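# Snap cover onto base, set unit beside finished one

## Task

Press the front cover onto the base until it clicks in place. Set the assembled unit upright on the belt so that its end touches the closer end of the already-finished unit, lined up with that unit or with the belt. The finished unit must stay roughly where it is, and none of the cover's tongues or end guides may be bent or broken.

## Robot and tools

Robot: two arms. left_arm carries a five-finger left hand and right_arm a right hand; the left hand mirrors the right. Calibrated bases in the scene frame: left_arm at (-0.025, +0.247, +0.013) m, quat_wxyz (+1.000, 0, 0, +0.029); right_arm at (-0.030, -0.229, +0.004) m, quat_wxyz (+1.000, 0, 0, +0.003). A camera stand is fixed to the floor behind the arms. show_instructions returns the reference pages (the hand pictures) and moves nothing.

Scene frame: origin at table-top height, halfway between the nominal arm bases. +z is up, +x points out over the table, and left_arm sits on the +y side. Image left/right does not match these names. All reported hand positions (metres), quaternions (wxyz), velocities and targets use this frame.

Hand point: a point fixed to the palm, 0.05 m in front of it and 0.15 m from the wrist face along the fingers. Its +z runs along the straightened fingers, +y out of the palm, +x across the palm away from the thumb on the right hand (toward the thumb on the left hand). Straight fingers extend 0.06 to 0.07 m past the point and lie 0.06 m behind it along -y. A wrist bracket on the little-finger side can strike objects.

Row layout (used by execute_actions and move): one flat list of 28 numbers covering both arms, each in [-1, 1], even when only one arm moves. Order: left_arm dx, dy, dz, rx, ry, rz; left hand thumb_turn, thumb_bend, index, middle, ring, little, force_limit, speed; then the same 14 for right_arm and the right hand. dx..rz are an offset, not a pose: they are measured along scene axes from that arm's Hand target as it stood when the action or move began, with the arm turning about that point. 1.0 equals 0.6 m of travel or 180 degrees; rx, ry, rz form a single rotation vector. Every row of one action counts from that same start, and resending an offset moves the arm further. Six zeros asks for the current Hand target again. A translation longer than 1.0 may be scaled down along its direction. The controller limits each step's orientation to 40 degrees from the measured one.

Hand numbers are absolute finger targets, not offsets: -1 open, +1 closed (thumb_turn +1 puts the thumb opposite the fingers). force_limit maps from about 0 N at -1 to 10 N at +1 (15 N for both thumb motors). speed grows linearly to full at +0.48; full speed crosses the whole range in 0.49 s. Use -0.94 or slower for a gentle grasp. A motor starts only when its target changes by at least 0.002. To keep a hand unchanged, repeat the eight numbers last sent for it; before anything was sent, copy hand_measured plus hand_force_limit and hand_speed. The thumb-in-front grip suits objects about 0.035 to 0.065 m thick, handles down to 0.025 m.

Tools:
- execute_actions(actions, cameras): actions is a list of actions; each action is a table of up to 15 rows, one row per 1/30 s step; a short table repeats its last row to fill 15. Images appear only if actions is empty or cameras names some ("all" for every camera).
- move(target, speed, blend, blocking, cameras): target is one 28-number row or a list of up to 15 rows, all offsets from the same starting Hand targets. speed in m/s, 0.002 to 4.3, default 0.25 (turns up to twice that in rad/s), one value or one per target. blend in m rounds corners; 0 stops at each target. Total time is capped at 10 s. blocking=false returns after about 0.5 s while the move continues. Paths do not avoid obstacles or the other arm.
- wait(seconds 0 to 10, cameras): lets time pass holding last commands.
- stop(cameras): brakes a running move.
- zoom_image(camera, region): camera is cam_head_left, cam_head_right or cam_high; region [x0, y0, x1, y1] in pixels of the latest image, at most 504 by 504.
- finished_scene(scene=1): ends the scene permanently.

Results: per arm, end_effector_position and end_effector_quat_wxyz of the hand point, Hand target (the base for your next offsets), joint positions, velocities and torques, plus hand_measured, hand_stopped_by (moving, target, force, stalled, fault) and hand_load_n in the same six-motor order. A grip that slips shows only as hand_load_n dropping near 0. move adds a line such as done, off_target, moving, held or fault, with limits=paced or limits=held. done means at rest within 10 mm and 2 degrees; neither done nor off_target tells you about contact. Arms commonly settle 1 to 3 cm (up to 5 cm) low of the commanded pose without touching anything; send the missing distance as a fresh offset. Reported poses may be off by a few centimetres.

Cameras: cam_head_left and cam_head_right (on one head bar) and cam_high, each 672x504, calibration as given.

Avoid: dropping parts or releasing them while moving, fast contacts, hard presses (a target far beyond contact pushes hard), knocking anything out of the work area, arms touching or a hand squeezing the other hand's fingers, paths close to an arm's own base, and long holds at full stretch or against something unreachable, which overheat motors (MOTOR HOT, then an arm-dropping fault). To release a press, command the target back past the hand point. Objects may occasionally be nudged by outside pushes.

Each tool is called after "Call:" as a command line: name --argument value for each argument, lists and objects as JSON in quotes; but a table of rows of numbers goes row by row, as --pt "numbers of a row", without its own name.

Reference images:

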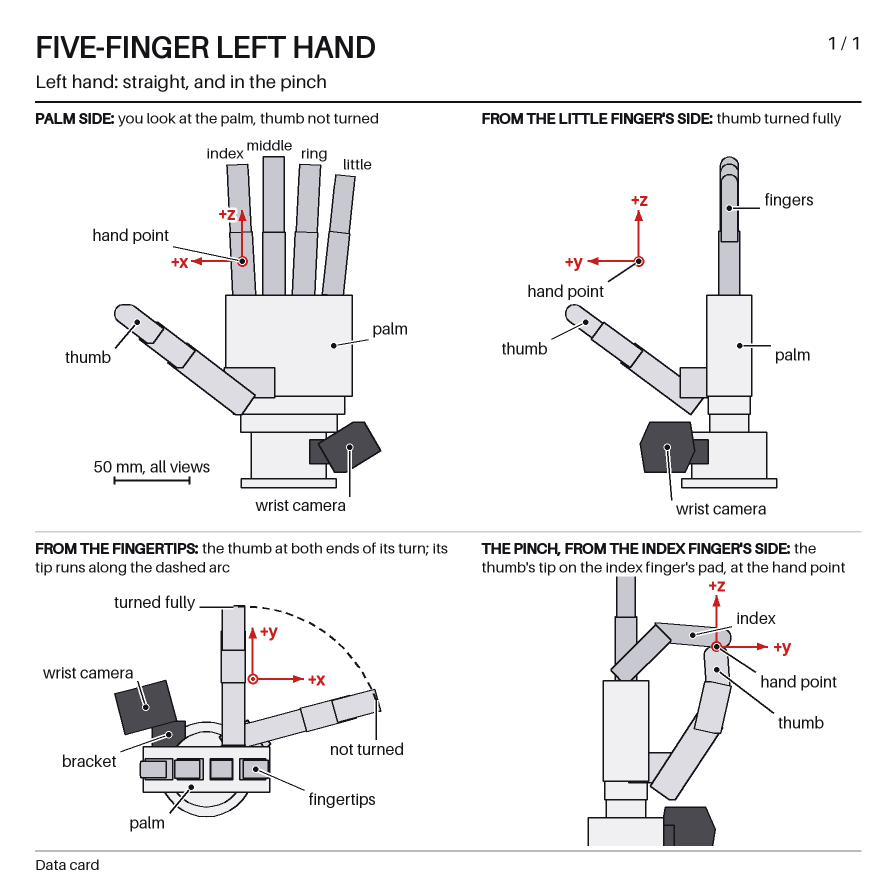

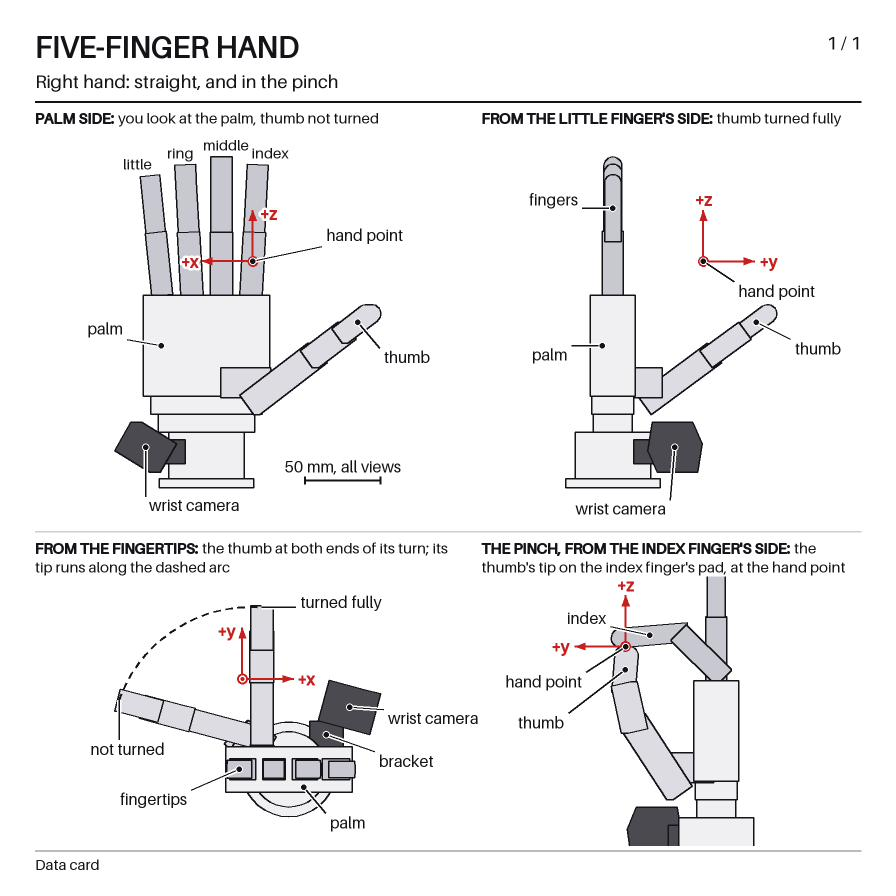

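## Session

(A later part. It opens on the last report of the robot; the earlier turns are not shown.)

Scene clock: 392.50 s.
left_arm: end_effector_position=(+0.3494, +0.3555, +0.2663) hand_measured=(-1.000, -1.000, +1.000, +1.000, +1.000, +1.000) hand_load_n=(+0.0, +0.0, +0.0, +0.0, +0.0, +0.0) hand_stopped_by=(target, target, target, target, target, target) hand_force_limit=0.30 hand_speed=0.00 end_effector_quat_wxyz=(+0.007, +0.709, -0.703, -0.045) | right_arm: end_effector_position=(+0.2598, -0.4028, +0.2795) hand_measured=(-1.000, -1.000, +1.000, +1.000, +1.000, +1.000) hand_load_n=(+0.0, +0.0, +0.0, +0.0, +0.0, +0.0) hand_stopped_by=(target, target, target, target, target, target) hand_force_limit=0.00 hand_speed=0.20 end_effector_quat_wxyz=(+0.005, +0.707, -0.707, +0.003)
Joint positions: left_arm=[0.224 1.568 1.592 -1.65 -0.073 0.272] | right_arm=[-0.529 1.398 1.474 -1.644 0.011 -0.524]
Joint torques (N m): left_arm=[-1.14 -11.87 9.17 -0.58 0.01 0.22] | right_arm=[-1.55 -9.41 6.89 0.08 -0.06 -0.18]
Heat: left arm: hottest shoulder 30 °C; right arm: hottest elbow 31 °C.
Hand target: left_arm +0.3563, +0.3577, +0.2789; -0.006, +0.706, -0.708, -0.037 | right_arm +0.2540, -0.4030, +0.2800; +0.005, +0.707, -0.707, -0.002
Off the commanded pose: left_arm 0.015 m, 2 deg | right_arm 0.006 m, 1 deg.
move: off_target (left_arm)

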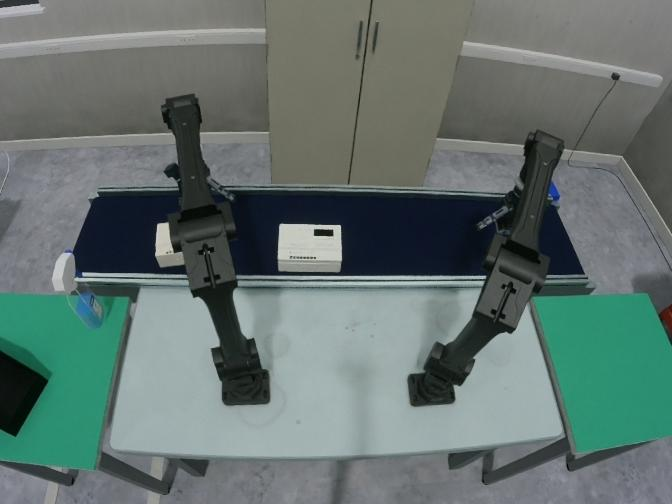

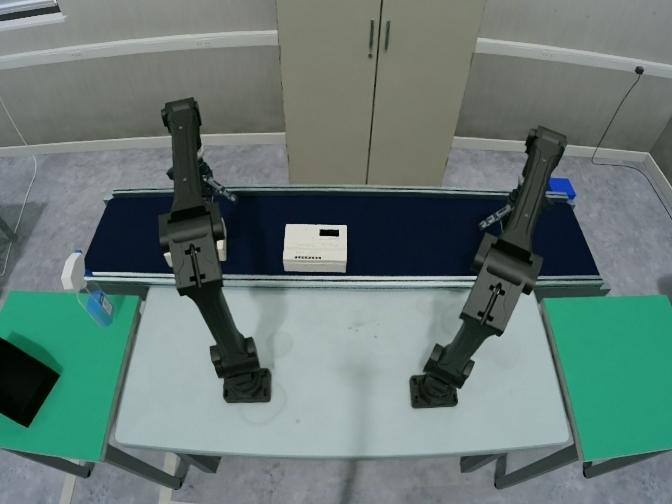

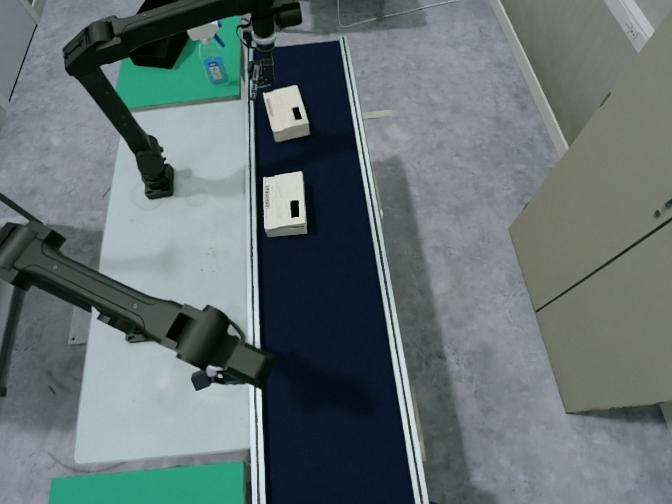

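Call:
move --pt "0.12 -0.455 -0.27 0 0.004 0 -1 -1 1 1 1 1 0.3 0 0 0 0 0 0 0 -1 -1 1 1 1 1 0 0.2" --pt "0.103 -0.455 -0.42 0 0.008 0 -1 -1 1 1 1 1 0.3 0 0 0 0 0 0 0 -1 -1 1 1 1 1 0 0.2" --pt "0.098 -0.452 -0.455 0 0.018 0 -1 -1 1 1 1 1 0.3 0 0 0 0 0 0 0 -1 -1 1 1 1 1 0 0.2" --speed '[0.3, 0.1, 0.08]' --blend '[0.015, 0.004, 0]' --cameras '["all"]'

Scene clock: 396.93 s.
left_arm: end_effector_position=(+0.4253, +0.0838, +0.0773) hand_measured=(-1.000, -1.000, +1.000, +1.000, +1.000, +1.000) hand_load_n=(+0.0, +0.0, -6.0, -0.5, +0.0, +0.0) hand_stopped_by=(target, target, target, target, target, target) hand_force_limit=0.30 hand_speed=0.00 end_effector_quat_wxyz=(-0.011, +0.702, -0.712, -0.012) | right_arm: end_effector_position=(+0.2598, -0.4028, +0.2795) hand_measured=(-1.000, -1.000, +1.000, +1.000, +1.000, +1.000) hand_load_n=(+0.0, +0.0, +0.0, +0.0, +0.0, +0.0) hand_stopped_by=(target, target, target, target, target, target) hand_force_limit=0.00 hand_speed=0.20 end_effector_quat_wxyz=(+0.005, +0.707, -0.707, +0.003)
Joint positions: left_arm=[-0.324 1.813 1.415 -1.183 -0.031 -0.251] | right_arm=[-0.529 1.398 1.474 -1.644 0.011 -0.524]
Joint torques (N m): left_arm=[-1.03 -6.36 2.63 1.7 -0.11 -0.02] | right_arm=[-1.61 -9.41 6.87 0.06 -0.07 -0.18]
Heat: left arm: hottest shoulder 30 °C; right arm: hottest elbow 31 °C.
Hand target: left_arm +0.4149, +0.0864, +0.0060; +0.014, +0.704, -0.708, -0.057 | right_arm +0.2540, -0.4030, +0.2800; +0.005, +0.707, -0.707, -0.002
Off the commanded pose: left_arm 0.072 m, 6 deg | right_arm 0.006 m, 1 deg.
move: off_target (left_arm)

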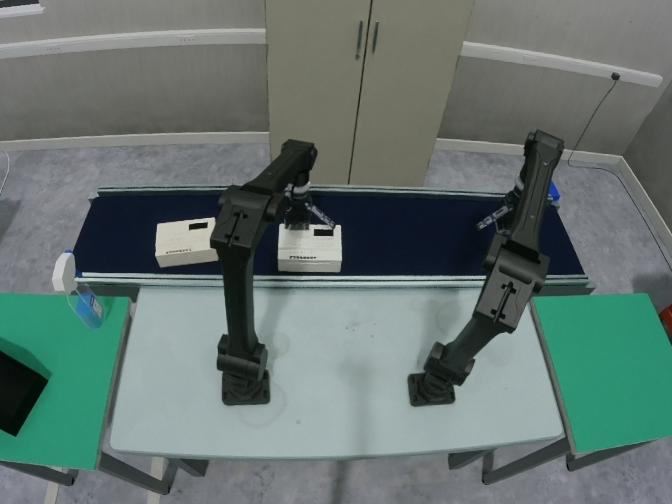

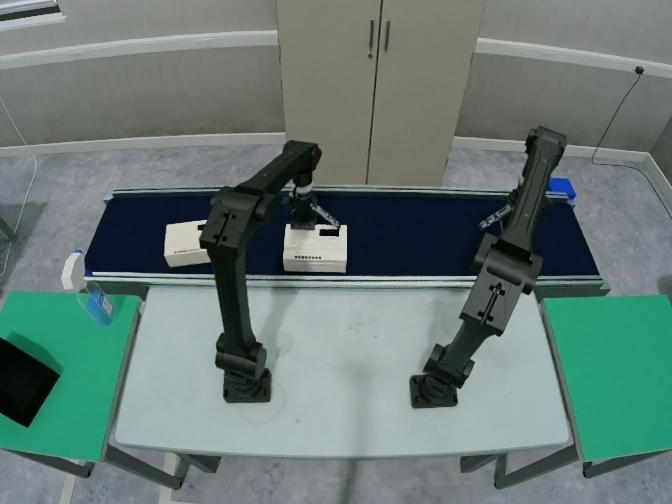

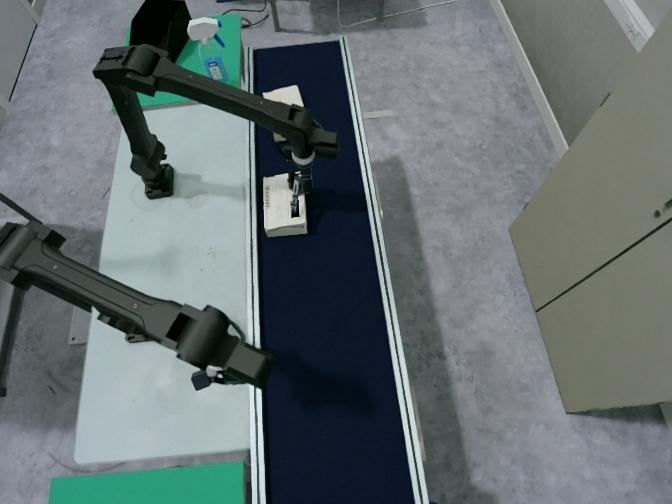

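Call:
move --pt "0.005 0.0 0.06 -0.01 0.0 0 -1 -1 1 1 1 1 0.3 0 0 0 0 0 0 0 -1 -1 1 1 1 1 0 0.2" --pt "-0.004 0.005 -0.09 -0.012 0.01 0 -1 -1 1 1 1 1 0.3 0 0 0 0 0 0 0 -1 -1 1 1 1 1 0 0.2" --speed '[0.1, 0.08]' --blend '[0.002, 0]' --cameras '["all"]'

Call:
zoom_image --camera "cam_high" --region '[296, 218, 314, 236]'

Call:
zoom_image --camera "cam_head_right" --region '[275, 215, 355, 280]'

Call:
zoom_image --camera "cam_head_right" --region '[312, 250, 348, 274]'

Scene clock: 399.23 s.
left_arm: end_effector_position=(+0.4252, +0.0847, +0.0734) hand_measured=(-1.000, -1.000, +1.000, +1.000, +1.000, +1.000) hand_load_n=(+0.0, +0.0, -2.5, -2.0, -4.0, -5.5) hand_stopped_by=(target, target, target, target, target, target) hand_force_limit=0.30 hand_speed=0.00 end_effector_quat_wxyz=(-0.004, +0.704, -0.710, +0.015) | right_arm: end_effector_position=(+0.2598, -0.4028, +0.2795) hand_measured=(-1.000, -1.000, +1.000, +1.000, +1.000, +1.000) hand_load_n=(+0.0, +0.0, +0.0, +0.0, +0.0, +0.0) hand_stopped_by=(target, target, target, target, target, target) hand_force_limit=0.00 hand_speed=0.20 end_effector_quat_wxyz=(+0.005, +0.707, -0.707, +0.003)
Joint positions: left_arm=[-0.307 1.79 1.371 -1.123 0.008 -0.241] | right_arm=[-0.529 1.398 1.474 -1.644 0.011 -0.524]
Joint torques (N m): left_arm=[-0.67 -0.38 1.07 3.02 0.1 0.15] | right_arm=[-1.67 -9.41 6.87 0.08 -0.07 -0.17]
Heat: left arm: hottest shoulder 30 °C; right arm: hottest elbow 31 °C.
Hand target: left_arm +0.4126, +0.0894, -0.0480; +0.039, +0.703, -0.708, -0.054 | right_arm +0.2540, -0.4030, +0.2800; +0.005, +0.707, -0.707, -0.002
Off the commanded pose: left_arm 0.122 m, 9 deg | right_arm 0.006 m, 1 deg.
move: off_target (left_arm)

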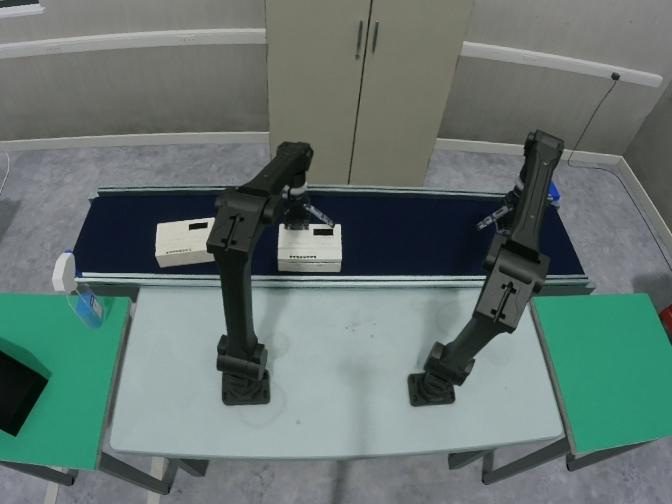

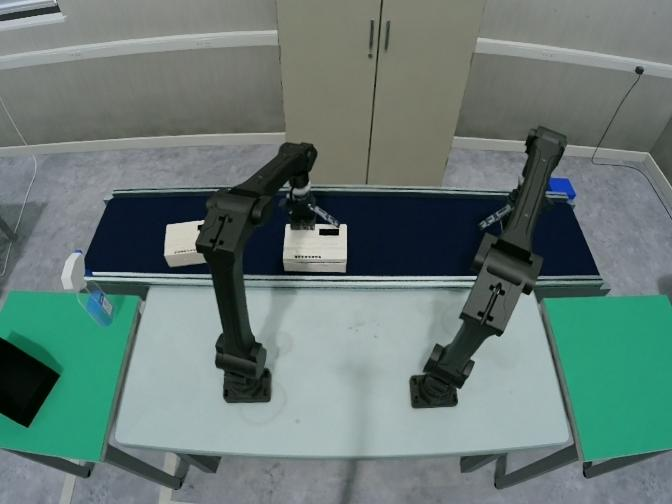

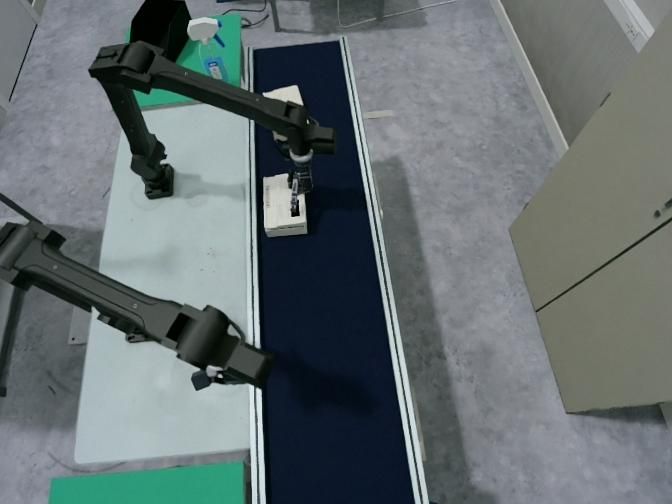

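Scaled by 28.000 from the camera's 672x504 image, which has a finer 960x720 frame.

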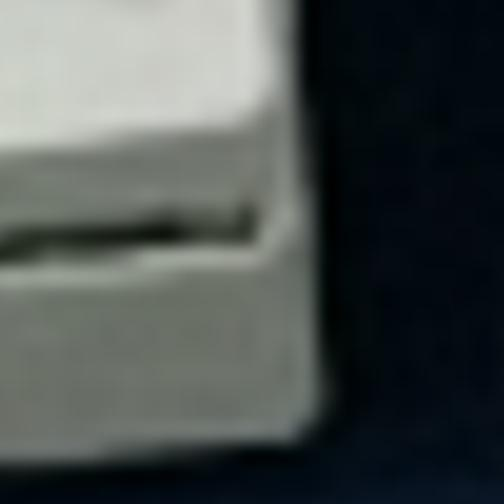

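Scaled by 6.300 from the camera's 672x504 image, which has a finer 960x720 frame.

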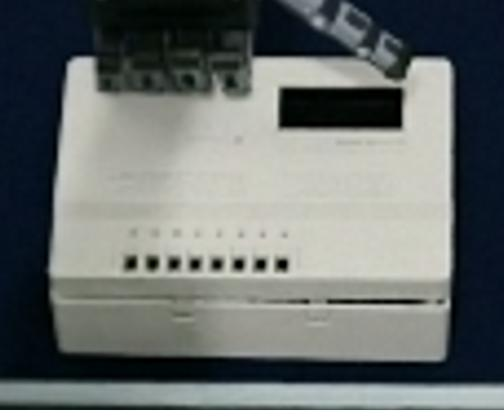

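Scaled by 14.000 from the camera's 672x504 image, which has a finer 960x720 frame.

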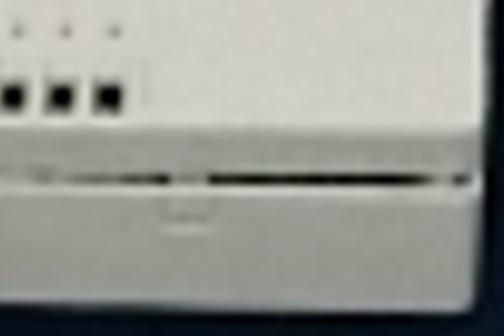

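Call:
move --pt "0.01 0.0 0.15 0.01 -0.025 0 -1 -1 1 1 1 1 0.3 0 0 0 0 0 0 0 -1 -1 1 1 1 1 0 0.2" --pt "0.06 -0.02 0.42 0.01 -0.028 0 -1 -1 1 1 1 1 0.3 0 0 0 0 0 0 0 -1 -1 1 1 1 1 0 0.2" --pt "0.13 -0.09 0.42 0.01 -0.028 0 -1 -1 -1 -1 -1 -1 0.3 0 0 0 0 0 0 0 -1 -1 1 1 1 1 0 0.2" --pt "0.105 -0.09 0.295 0.01 -0.028 0 -1 -1 -1 -1 -1 -1 0.3 0 0 0 0 0 0 0 -1 -1 1 1 1 1 0 0.2" --speed '[0.1, 0.2, 0.2, 0.15]' --blend '[0.005, 0.02, 0, 0]' --cameras '["all"]'

Call:
zoom_image --camera "cam_high" --region '[285, 165, 335, 215]'

Scene clock: 408.83 s.
left_arm: end_effector_position=(+0.4786, +0.0387, +0.1310) hand_measured=(-1.000, -1.000, -1.000, -1.000, -1.000, -1.000) hand_load_n=(+0.0, +0.0, +0.0, +0.0, +0.0, +0.0) hand_stopped_by=(target, target, target, target, target, target) hand_force_limit=0.30 hand_speed=0.00 end_effector_quat_wxyz=(-0.002, +0.704, -0.710, -0.034) | right_arm: end_effector_position=(+0.2598, -0.4028, +0.2795) hand_measured=(-1.000, -1.000, +1.000, +1.000, +1.000, +1.000) hand_load_n=(+0.0, +0.0, +0.0, +0.0, +0.0, +0.0) hand_stopped_by=(target, target, target, target, target, target) hand_force_limit=0.00 hand_speed=0.20 end_effector_quat_wxyz=(+0.005, +0.707, -0.707, +0.003)
Joint positions: left_arm=[-0.375 1.968 1.788 -1.449 -0.035 -0.309] | right_arm=[-0.529 1.398 1.474 -1.644 0.011 -0.524]
Joint torques (N m): left_arm=[-1.67 -17.55 5.53 -0.02 -0.12 -0.01] | right_arm=[-1.61 -9.47 6.86 0.08 -0.07 -0.17]
Heat: left arm: hottest shoulder 29 °C; right arm: hottest elbow 31 °C.
Hand target: left_arm +0.4755, +0.0354, +0.1288; -0.003, +0.705, -0.708, -0.035 | right_arm +0.2540, -0.4030, +0.2800; +0.005, +0.707, -0.707, -0.002
Off the commanded pose: left_arm 0.005 m, 0 deg | right_arm 0.006 m, 1 deg.
move: done; target 3's new numbers were sent with left_arm's hand 0.018 m and 2 deg from that target

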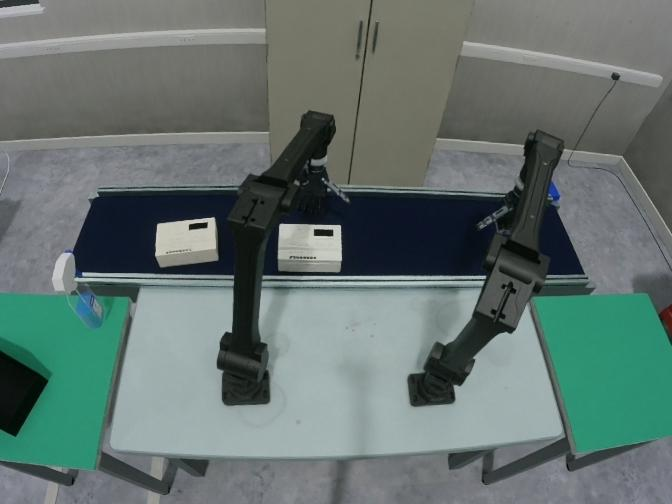

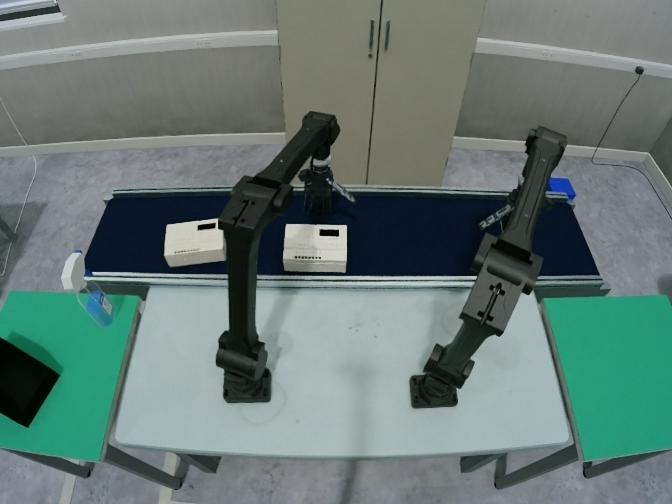

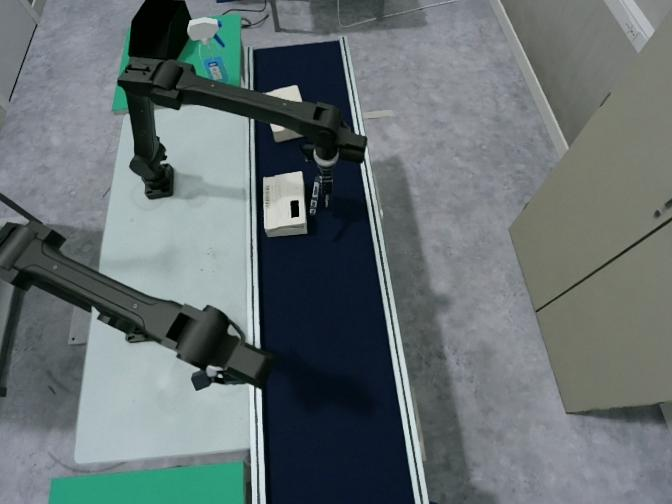

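Scaled by 10.080 from the camera's 672x504 image, which has a finer 960x720 frame.

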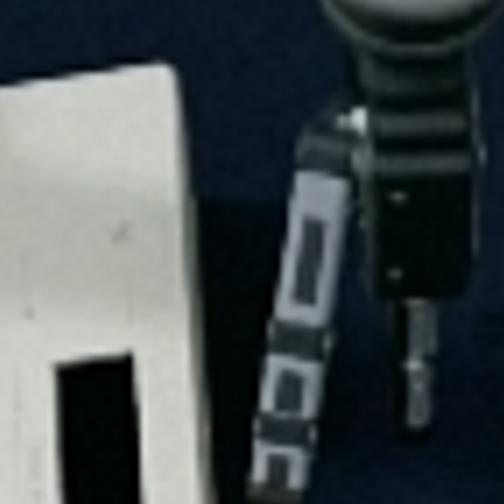

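Call:
move --pt "-0.075 0.005 0.008 -0.003 0 0 -1 -1 -1 -1 -1 -1 0.3 0 0 0 0 0 0 0 -1 -1 1 1 1 1 0 0.2" --pt "-0.092 0.005 0.008 -0.003 0 0 -1 -1 -1 -1 -1 -1 0.3 0 0 0 0 0 0 0 -1 -1 1 1 1 1 0 0.2" --speed '[0.15, 0.04]' --blend '[0.003, 0]' --cameras '["all"]'

Call:
zoom_image --camera "cam_high" --region '[285, 165, 335, 215]'

Call:
zoom_image --camera "cam_head_right" --region '[275, 205, 355, 285]'

Scene clock: 410.47 s.
left_arm: end_effector_position=(+0.4237, +0.0425, +0.1360) hand_measured=(-1.000, -1.000, -1.000, -1.000, -1.000, -1.000) hand_load_n=(+0.0, +0.0, +0.0, +0.0, +0.0, +0.0) hand_stopped_by=(target, target, target, target, target, target) hand_force_limit=0.30 hand_speed=0.00 end_effector_quat_wxyz=(-0.001, +0.704, -0.710, -0.032) | right_arm: end_effector_position=(+0.2598, -0.4028, +0.2795) hand_measured=(-1.000, -1.000, +1.000, +1.000, +1.000, +1.000) hand_load_n=(+0.5, +0.0, +0.0, +0.0, +0.0, +0.0) hand_stopped_by=(target, target, target, target, target, target) hand_force_limit=0.00 hand_speed=0.20 end_effector_quat_wxyz=(+0.005, +0.707, -0.707, +0.003)
Joint positions: left_arm=[-0.398 1.822 1.583 -1.389 -0.029 -0.332] | right_arm=[-0.529 1.398 1.474 -1.644 0.011 -0.524]
Joint torques (N m): left_arm=[-1.55 -15.38 5.53 0.02 0.07 -0.01] | right_arm=[-1.61 -9.41 6.89 0.08 -0.07 -0.18]
Heat: left arm: hottest shoulder 30 °C; right arm: hottest elbow 31 °C.
Hand target: left_arm +0.4204, +0.0384, +0.1337; +0.000, +0.705, -0.708, -0.031 | right_arm +0.2540, -0.4030, +0.2800; +0.005, +0.707, -0.707, -0.002
Off the commanded pose: left_arm 0.006 m, 0 deg | right_arm 0.006 m, 1 deg.
move: done

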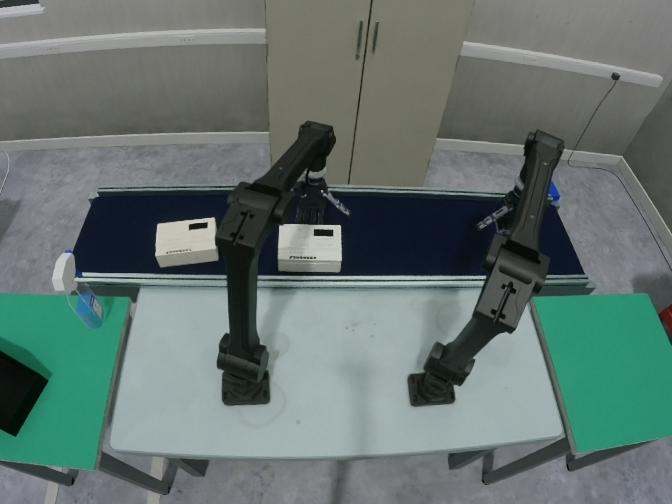

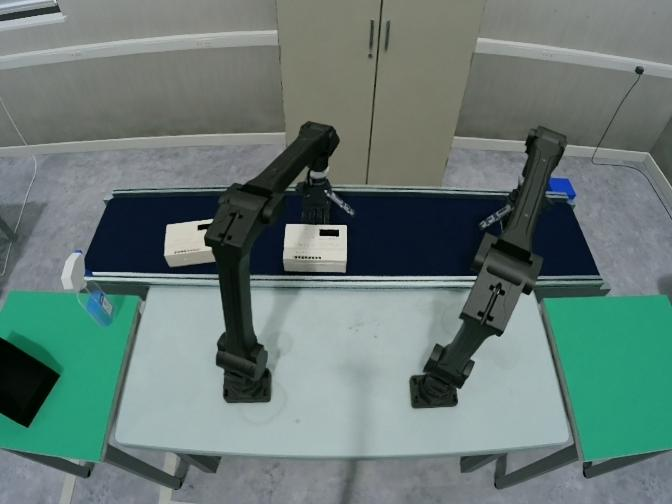

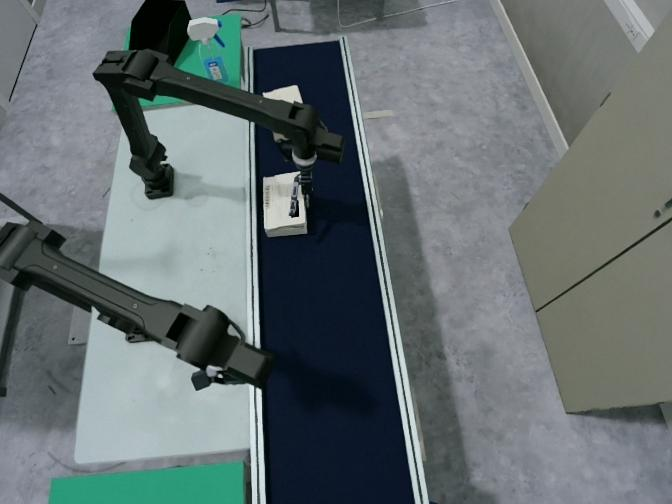

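Scaled by 10.080 from the camera's 672x504 image, which has a finer 960x720 frame.

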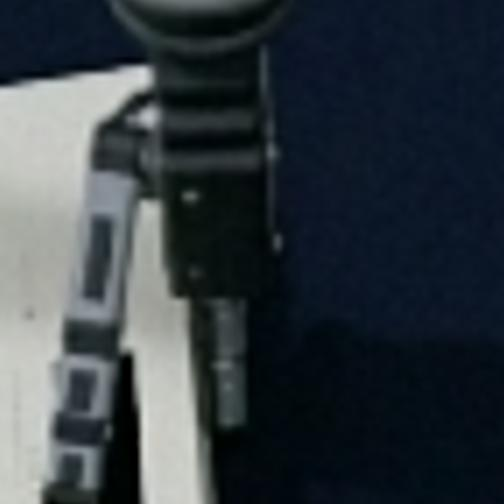

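Scaled by 6.300 from the camera's 672x504 image, which has a finer 960x720 frame.

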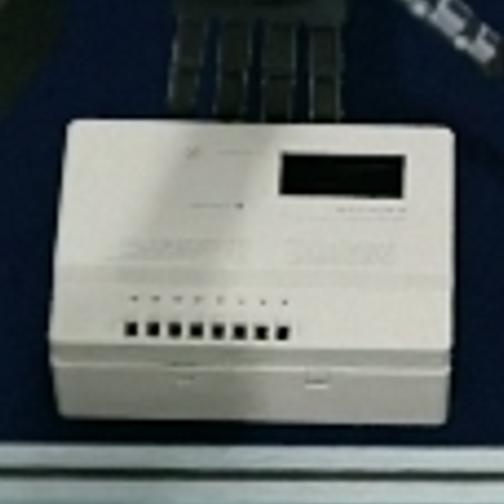

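Call:
move --target '[-0.034, 0.0, -0.004, 0, 0, 0, -1, -1, -1, -1, -1, -1, 0.3, 0, 0, 0, 0, 0, 0, 0, -1, -1, 1, 1, 1, 1, 0, 0.2]' --speed 0.05 --cameras '["all"]'

Call:
zoom_image --camera "cam_head_right" --region '[275, 205, 355, 285]'

Call:
zoom_image --camera "cam_high" --region '[255, 215, 310, 245]'

Scene clock: 411.73 s.
left_arm: end_effector_position=(+0.4081, +0.0425, +0.1322) hand_measured=(-1.000, -1.000, -1.000, -1.000, -1.000, -1.000) hand_load_n=(+0.0, +0.0, +0.0, +0.5, +0.0, +0.0) hand_stopped_by=(target, target, target, target, target, target) hand_force_limit=0.30 hand_speed=0.00 end_effector_quat_wxyz=(-0.003, +0.705, -0.708, -0.028) | right_arm: end_effector_position=(+0.2598, -0.4028, +0.2795) hand_measured=(-1.000, -1.000, +1.000, +1.000, +1.000, +1.000) hand_load_n=(+0.0, +0.0, +0.0, +0.0, +0.0, +0.0) hand_stopped_by=(target, target, target, target, target, target) hand_force_limit=0.00 hand_speed=0.20 end_effector_quat_wxyz=(+0.005, +0.707, -0.707, +0.003)
Joint positions: left_arm=[-0.407 1.781 1.516 -1.354 -0.029 -0.346] | right_arm=[-0.529 1.398 1.474 -1.644 0.011 -0.524]
Joint torques (N m): left_arm=[-2.08 -15.21 5.14 -0.29 0.1 -0.02] | right_arm=[-1.61 -9.41 6.87 0.06 -0.06 -0.18]
Heat: left arm: hottest shoulder 30 °C; right arm: hottest elbow 31 °C.
Hand target: left_arm +0.3999, +0.0383, +0.1313; +0.000, +0.705, -0.708, -0.031 | right_arm +0.2540, -0.4030, +0.2800; +0.005, +0.707, -0.707, -0.002
Off the commanded pose: left_arm 0.009 m, 0 deg | right_arm 0.006 m, 1 deg.
move: done

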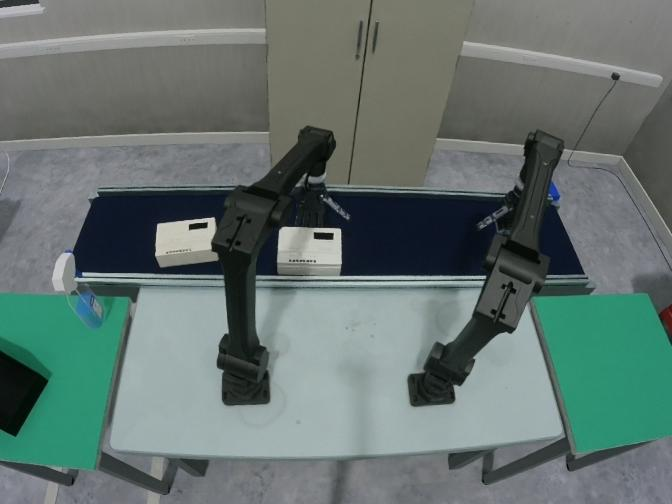

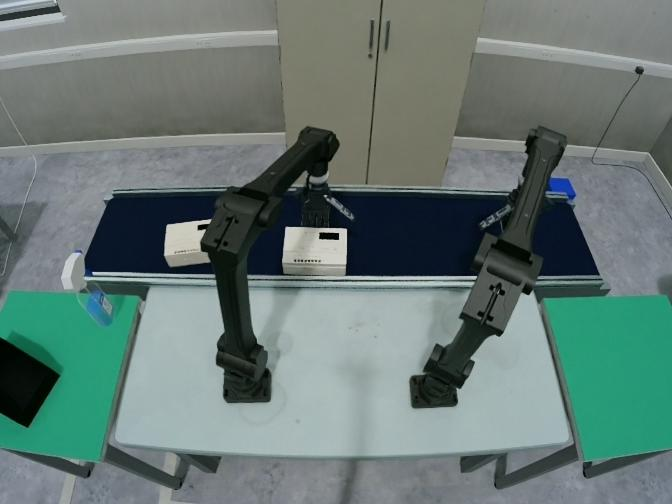

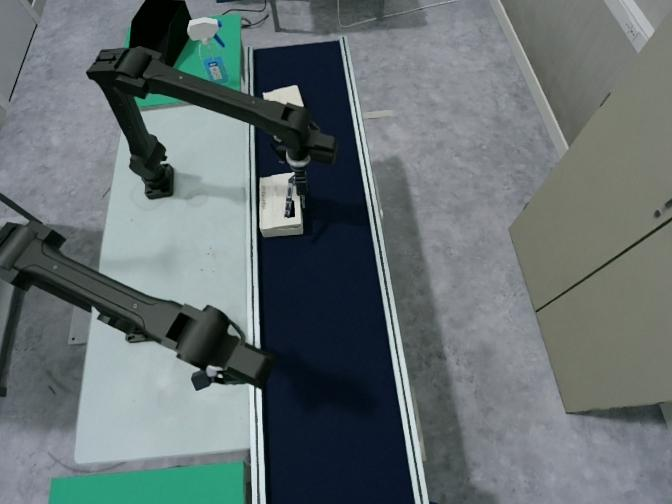

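Scaled by 6.300 from the camera's 672x504 image, which has a finer 960x720 frame.

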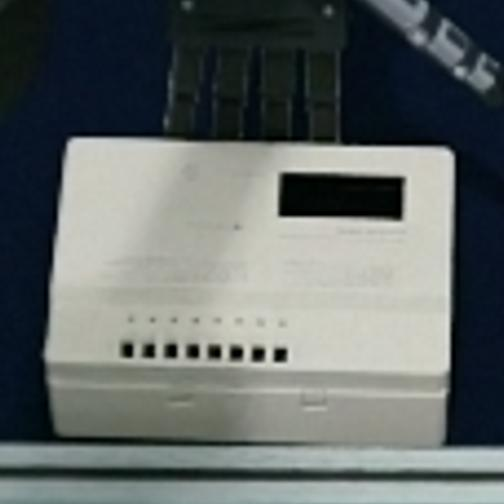

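Scaled by 9.164 from the camera's 672x504 image, which has a finer 960x720 frame.

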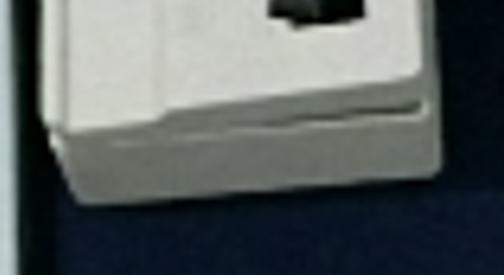

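Call:
move --target '[-0.02, 0.0, -0.006, 0, 0, 0, -1, -1, -1, -1, -1, -1, 0.3, 0, 0, 0, 0, 0, 0, 0, -1, -1, 1, 1, 1, 1, 0, 0.2]' --speed 0.05 --cameras '["all"]'

Call:
zoom_image --camera "cam_head_right" --region '[275, 205, 355, 285]'

Call:
zoom_image --camera "cam_high" --region '[255, 215, 310, 245]'

Scene clock: 412.93 s.
left_arm: end_effector_position=(+0.3982, +0.0423, +0.1314) hand_measured=(-1.000, -1.000, -1.000, -1.000, -1.000, -1.000) hand_load_n=(+0.0, -0.5, +0.0, +0.5, +0.0, +0.0) hand_stopped_by=(target, target, target, target, target, target) hand_force_limit=0.30 hand_speed=0.00 end_effector_quat_wxyz=(-0.005, +0.706, -0.708, -0.024) | right_arm: end_effector_position=(+0.2598, -0.4028, +0.2795) hand_measured=(-1.000, -1.000, +1.000, +1.000, +1.000, +1.000) hand_load_n=(+0.0, +0.0, +0.0, +0.0, +0.0, +0.0) hand_stopped_by=(target, target, target, target, target, target) hand_force_limit=0.00 hand_speed=0.20 end_effector_quat_wxyz=(+0.005, +0.707, -0.707, +0.003)
Joint positions: left_arm=[-0.414 1.751 1.474 -1.333 -0.029 -0.354] | right_arm=[-0.529 1.398 1.474 -1.644 0.011 -0.524]
Joint torques (N m): left_arm=[-2.14 -14.33 4.96 -0.35 0.11 0.01] | right_arm=[-1.61 -9.47 6.86 0.08 -0.07 -0.18]
Heat: left arm: hottest shoulder 30 °C; right arm: hottest elbow 31 °C.
Hand target: left_arm +0.3879, +0.0383, +0.1276; +0.000, +0.705, -0.708, -0.031 | right_arm +0.2540, -0.4030, +0.2800; +0.005, +0.707, -0.707, -0.002
Off the commanded pose: left_arm 0.012 m, 1 deg | right_arm 0.006 m, 1 deg.
move: off_target (left_arm)

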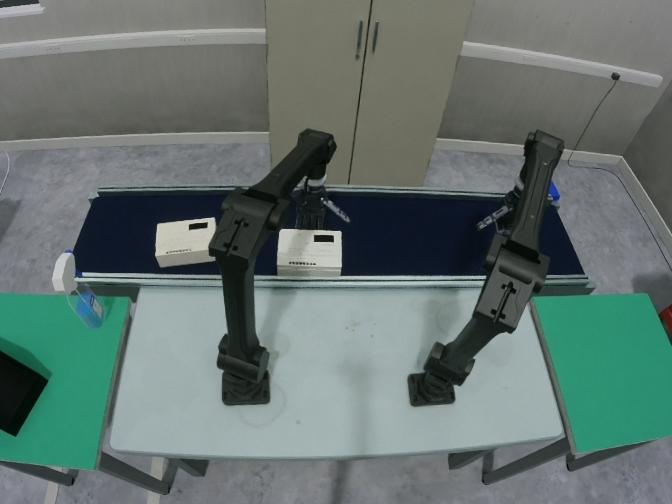

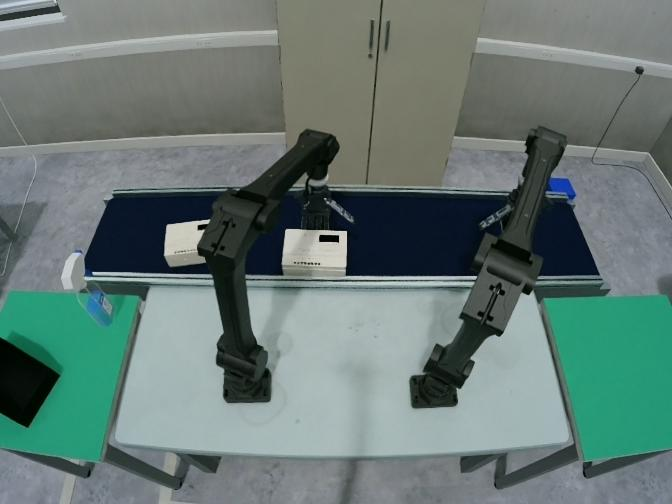

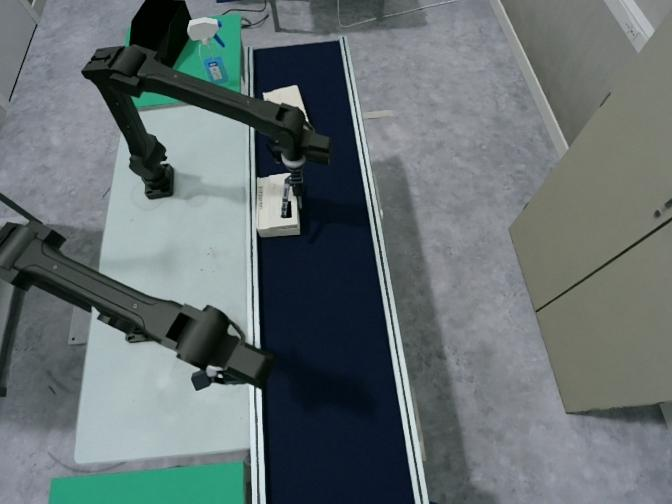

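Scaled by 6.300 from the camera's 672x504 image, which has a finer 960x720 frame.

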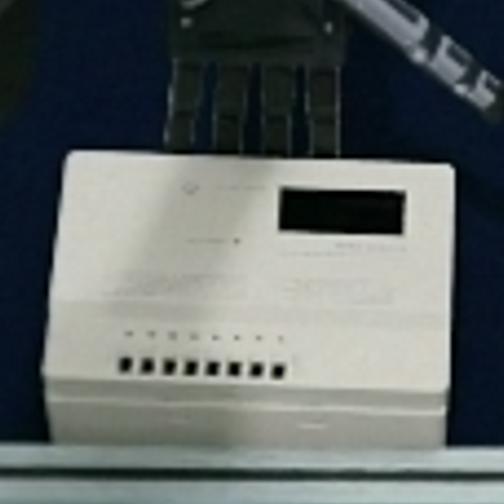

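Scaled by 9.164 from the camera's 672x504 image, which has a finer 960x720 frame.

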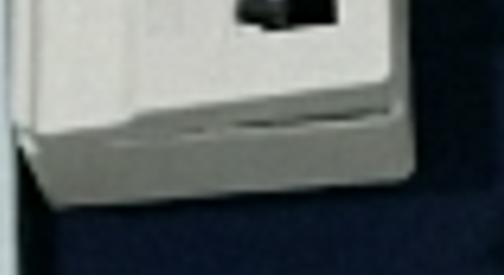

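Call:
move --target '[-0.02, 0.0, 0.0, 0, 0, 0, -1, -1, -1, -1, -1, -1, 0.3, 0, 0, 0, 0, 0, 0, 0, -1, -1, 1, 1, 1, 1, 0, 0.2]' --speed 0.05 --cameras '["all"]'

Call:
zoom_image --camera "cam_head_right" --region '[275, 205, 355, 285]'

Call:
zoom_image --camera "cam_high" --region '[250, 215, 305, 245]'

Scene clock: 414.23 s.
left_arm: end_effector_position=(+0.3895, +0.0430, +0.1311) hand_measured=(-1.000, -1.000, -1.000, -1.000, -1.000, -1.000) hand_load_n=(+0.0, -0.5, +0.0, +0.5, +0.0, +0.0) hand_stopped_by=(target, target, target, target, target, target) hand_force_limit=0.30 hand_speed=0.00 end_effector_quat_wxyz=(-0.008, +0.707, -0.706, -0.021) | right_arm: end_effector_position=(+0.2598, -0.4028, +0.2795) hand_measured=(-1.000, -1.000, +1.000, +1.000, +1.000, +1.000) hand_load_n=(+0.0, +0.0, +0.0, +0.0, +0.0, +0.0) hand_stopped_by=(target, target, target, target, target, target) hand_force_limit=0.00 hand_speed=0.20 end_effector_quat_wxyz=(+0.005, +0.707, -0.707, +0.003)
Joint positions: left_arm=[-0.419 1.725 1.439 -1.317 -0.032 -0.363] | right_arm=[-0.529 1.398 1.474 -1.644 0.011 -0.524]
Joint torques (N m): left_arm=[-2.37 -14.04 4.78 -0.49 0.24 0.02] | right_arm=[-1.61 -9.41 6.86 0.06 -0.07 -0.18]
Heat: left arm: hottest shoulder 30 °C; right arm: hottest elbow 31 °C.
Hand target: left_arm +0.3759, +0.0383, +0.1277; +0.000, +0.705, -0.708, -0.031 | right_arm +0.2540, -0.4030, +0.2800; +0.005, +0.707, -0.707, -0.002
Off the commanded pose: left_arm 0.015 m, 1 deg | right_arm 0.006 m, 1 deg.
move: off_target (left_arm)

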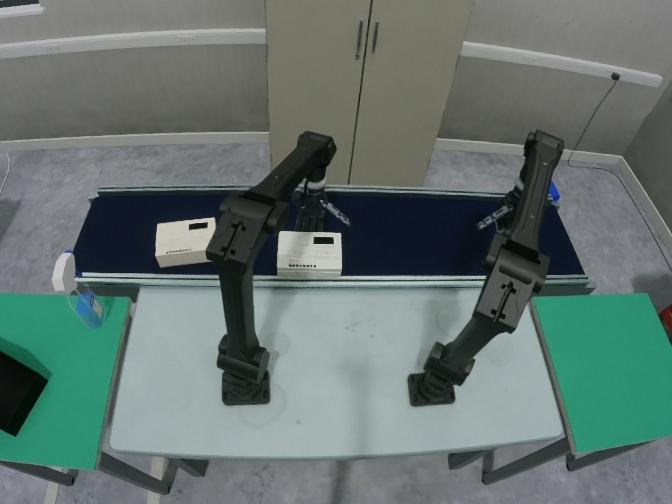

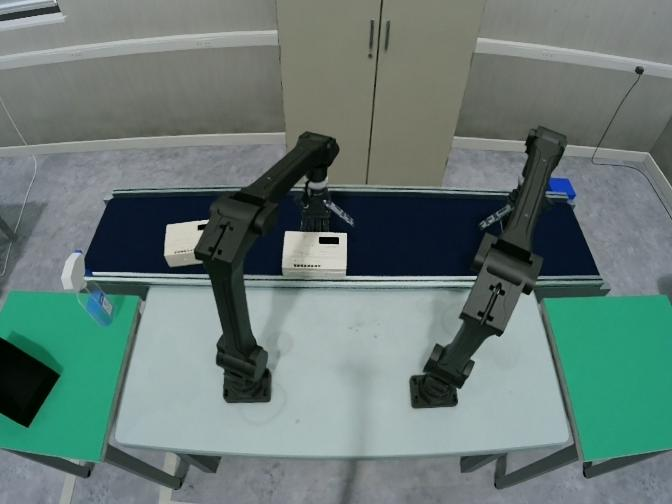

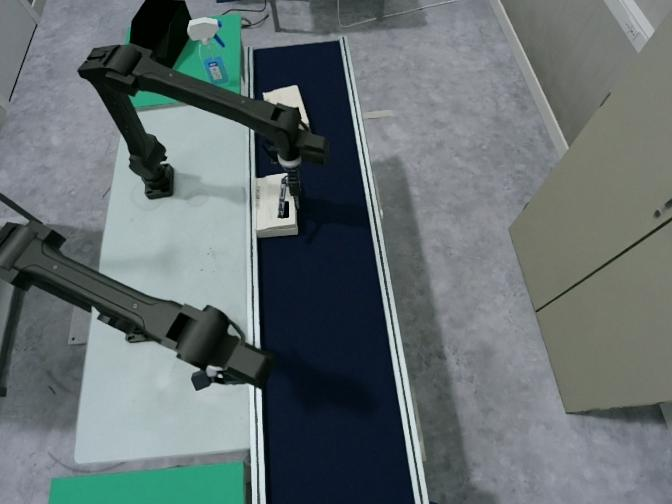

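Scaled by 6.300 from the camera's 672x504 image, which has a finer 960x720 frame.

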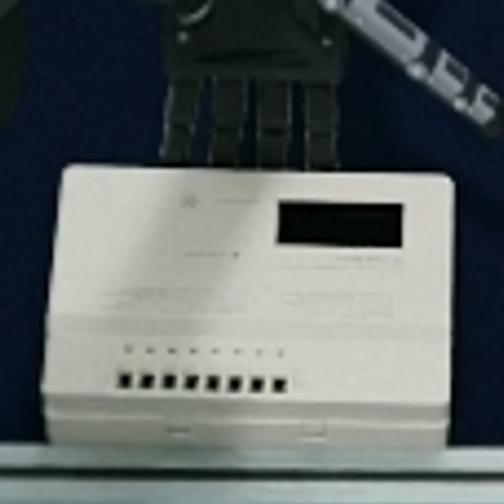

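Scaled by 9.164 from the camera's 672x504 image, which has a finer 960x720 frame.

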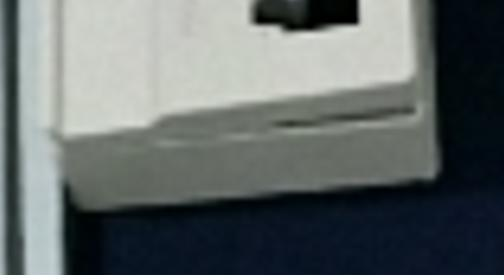

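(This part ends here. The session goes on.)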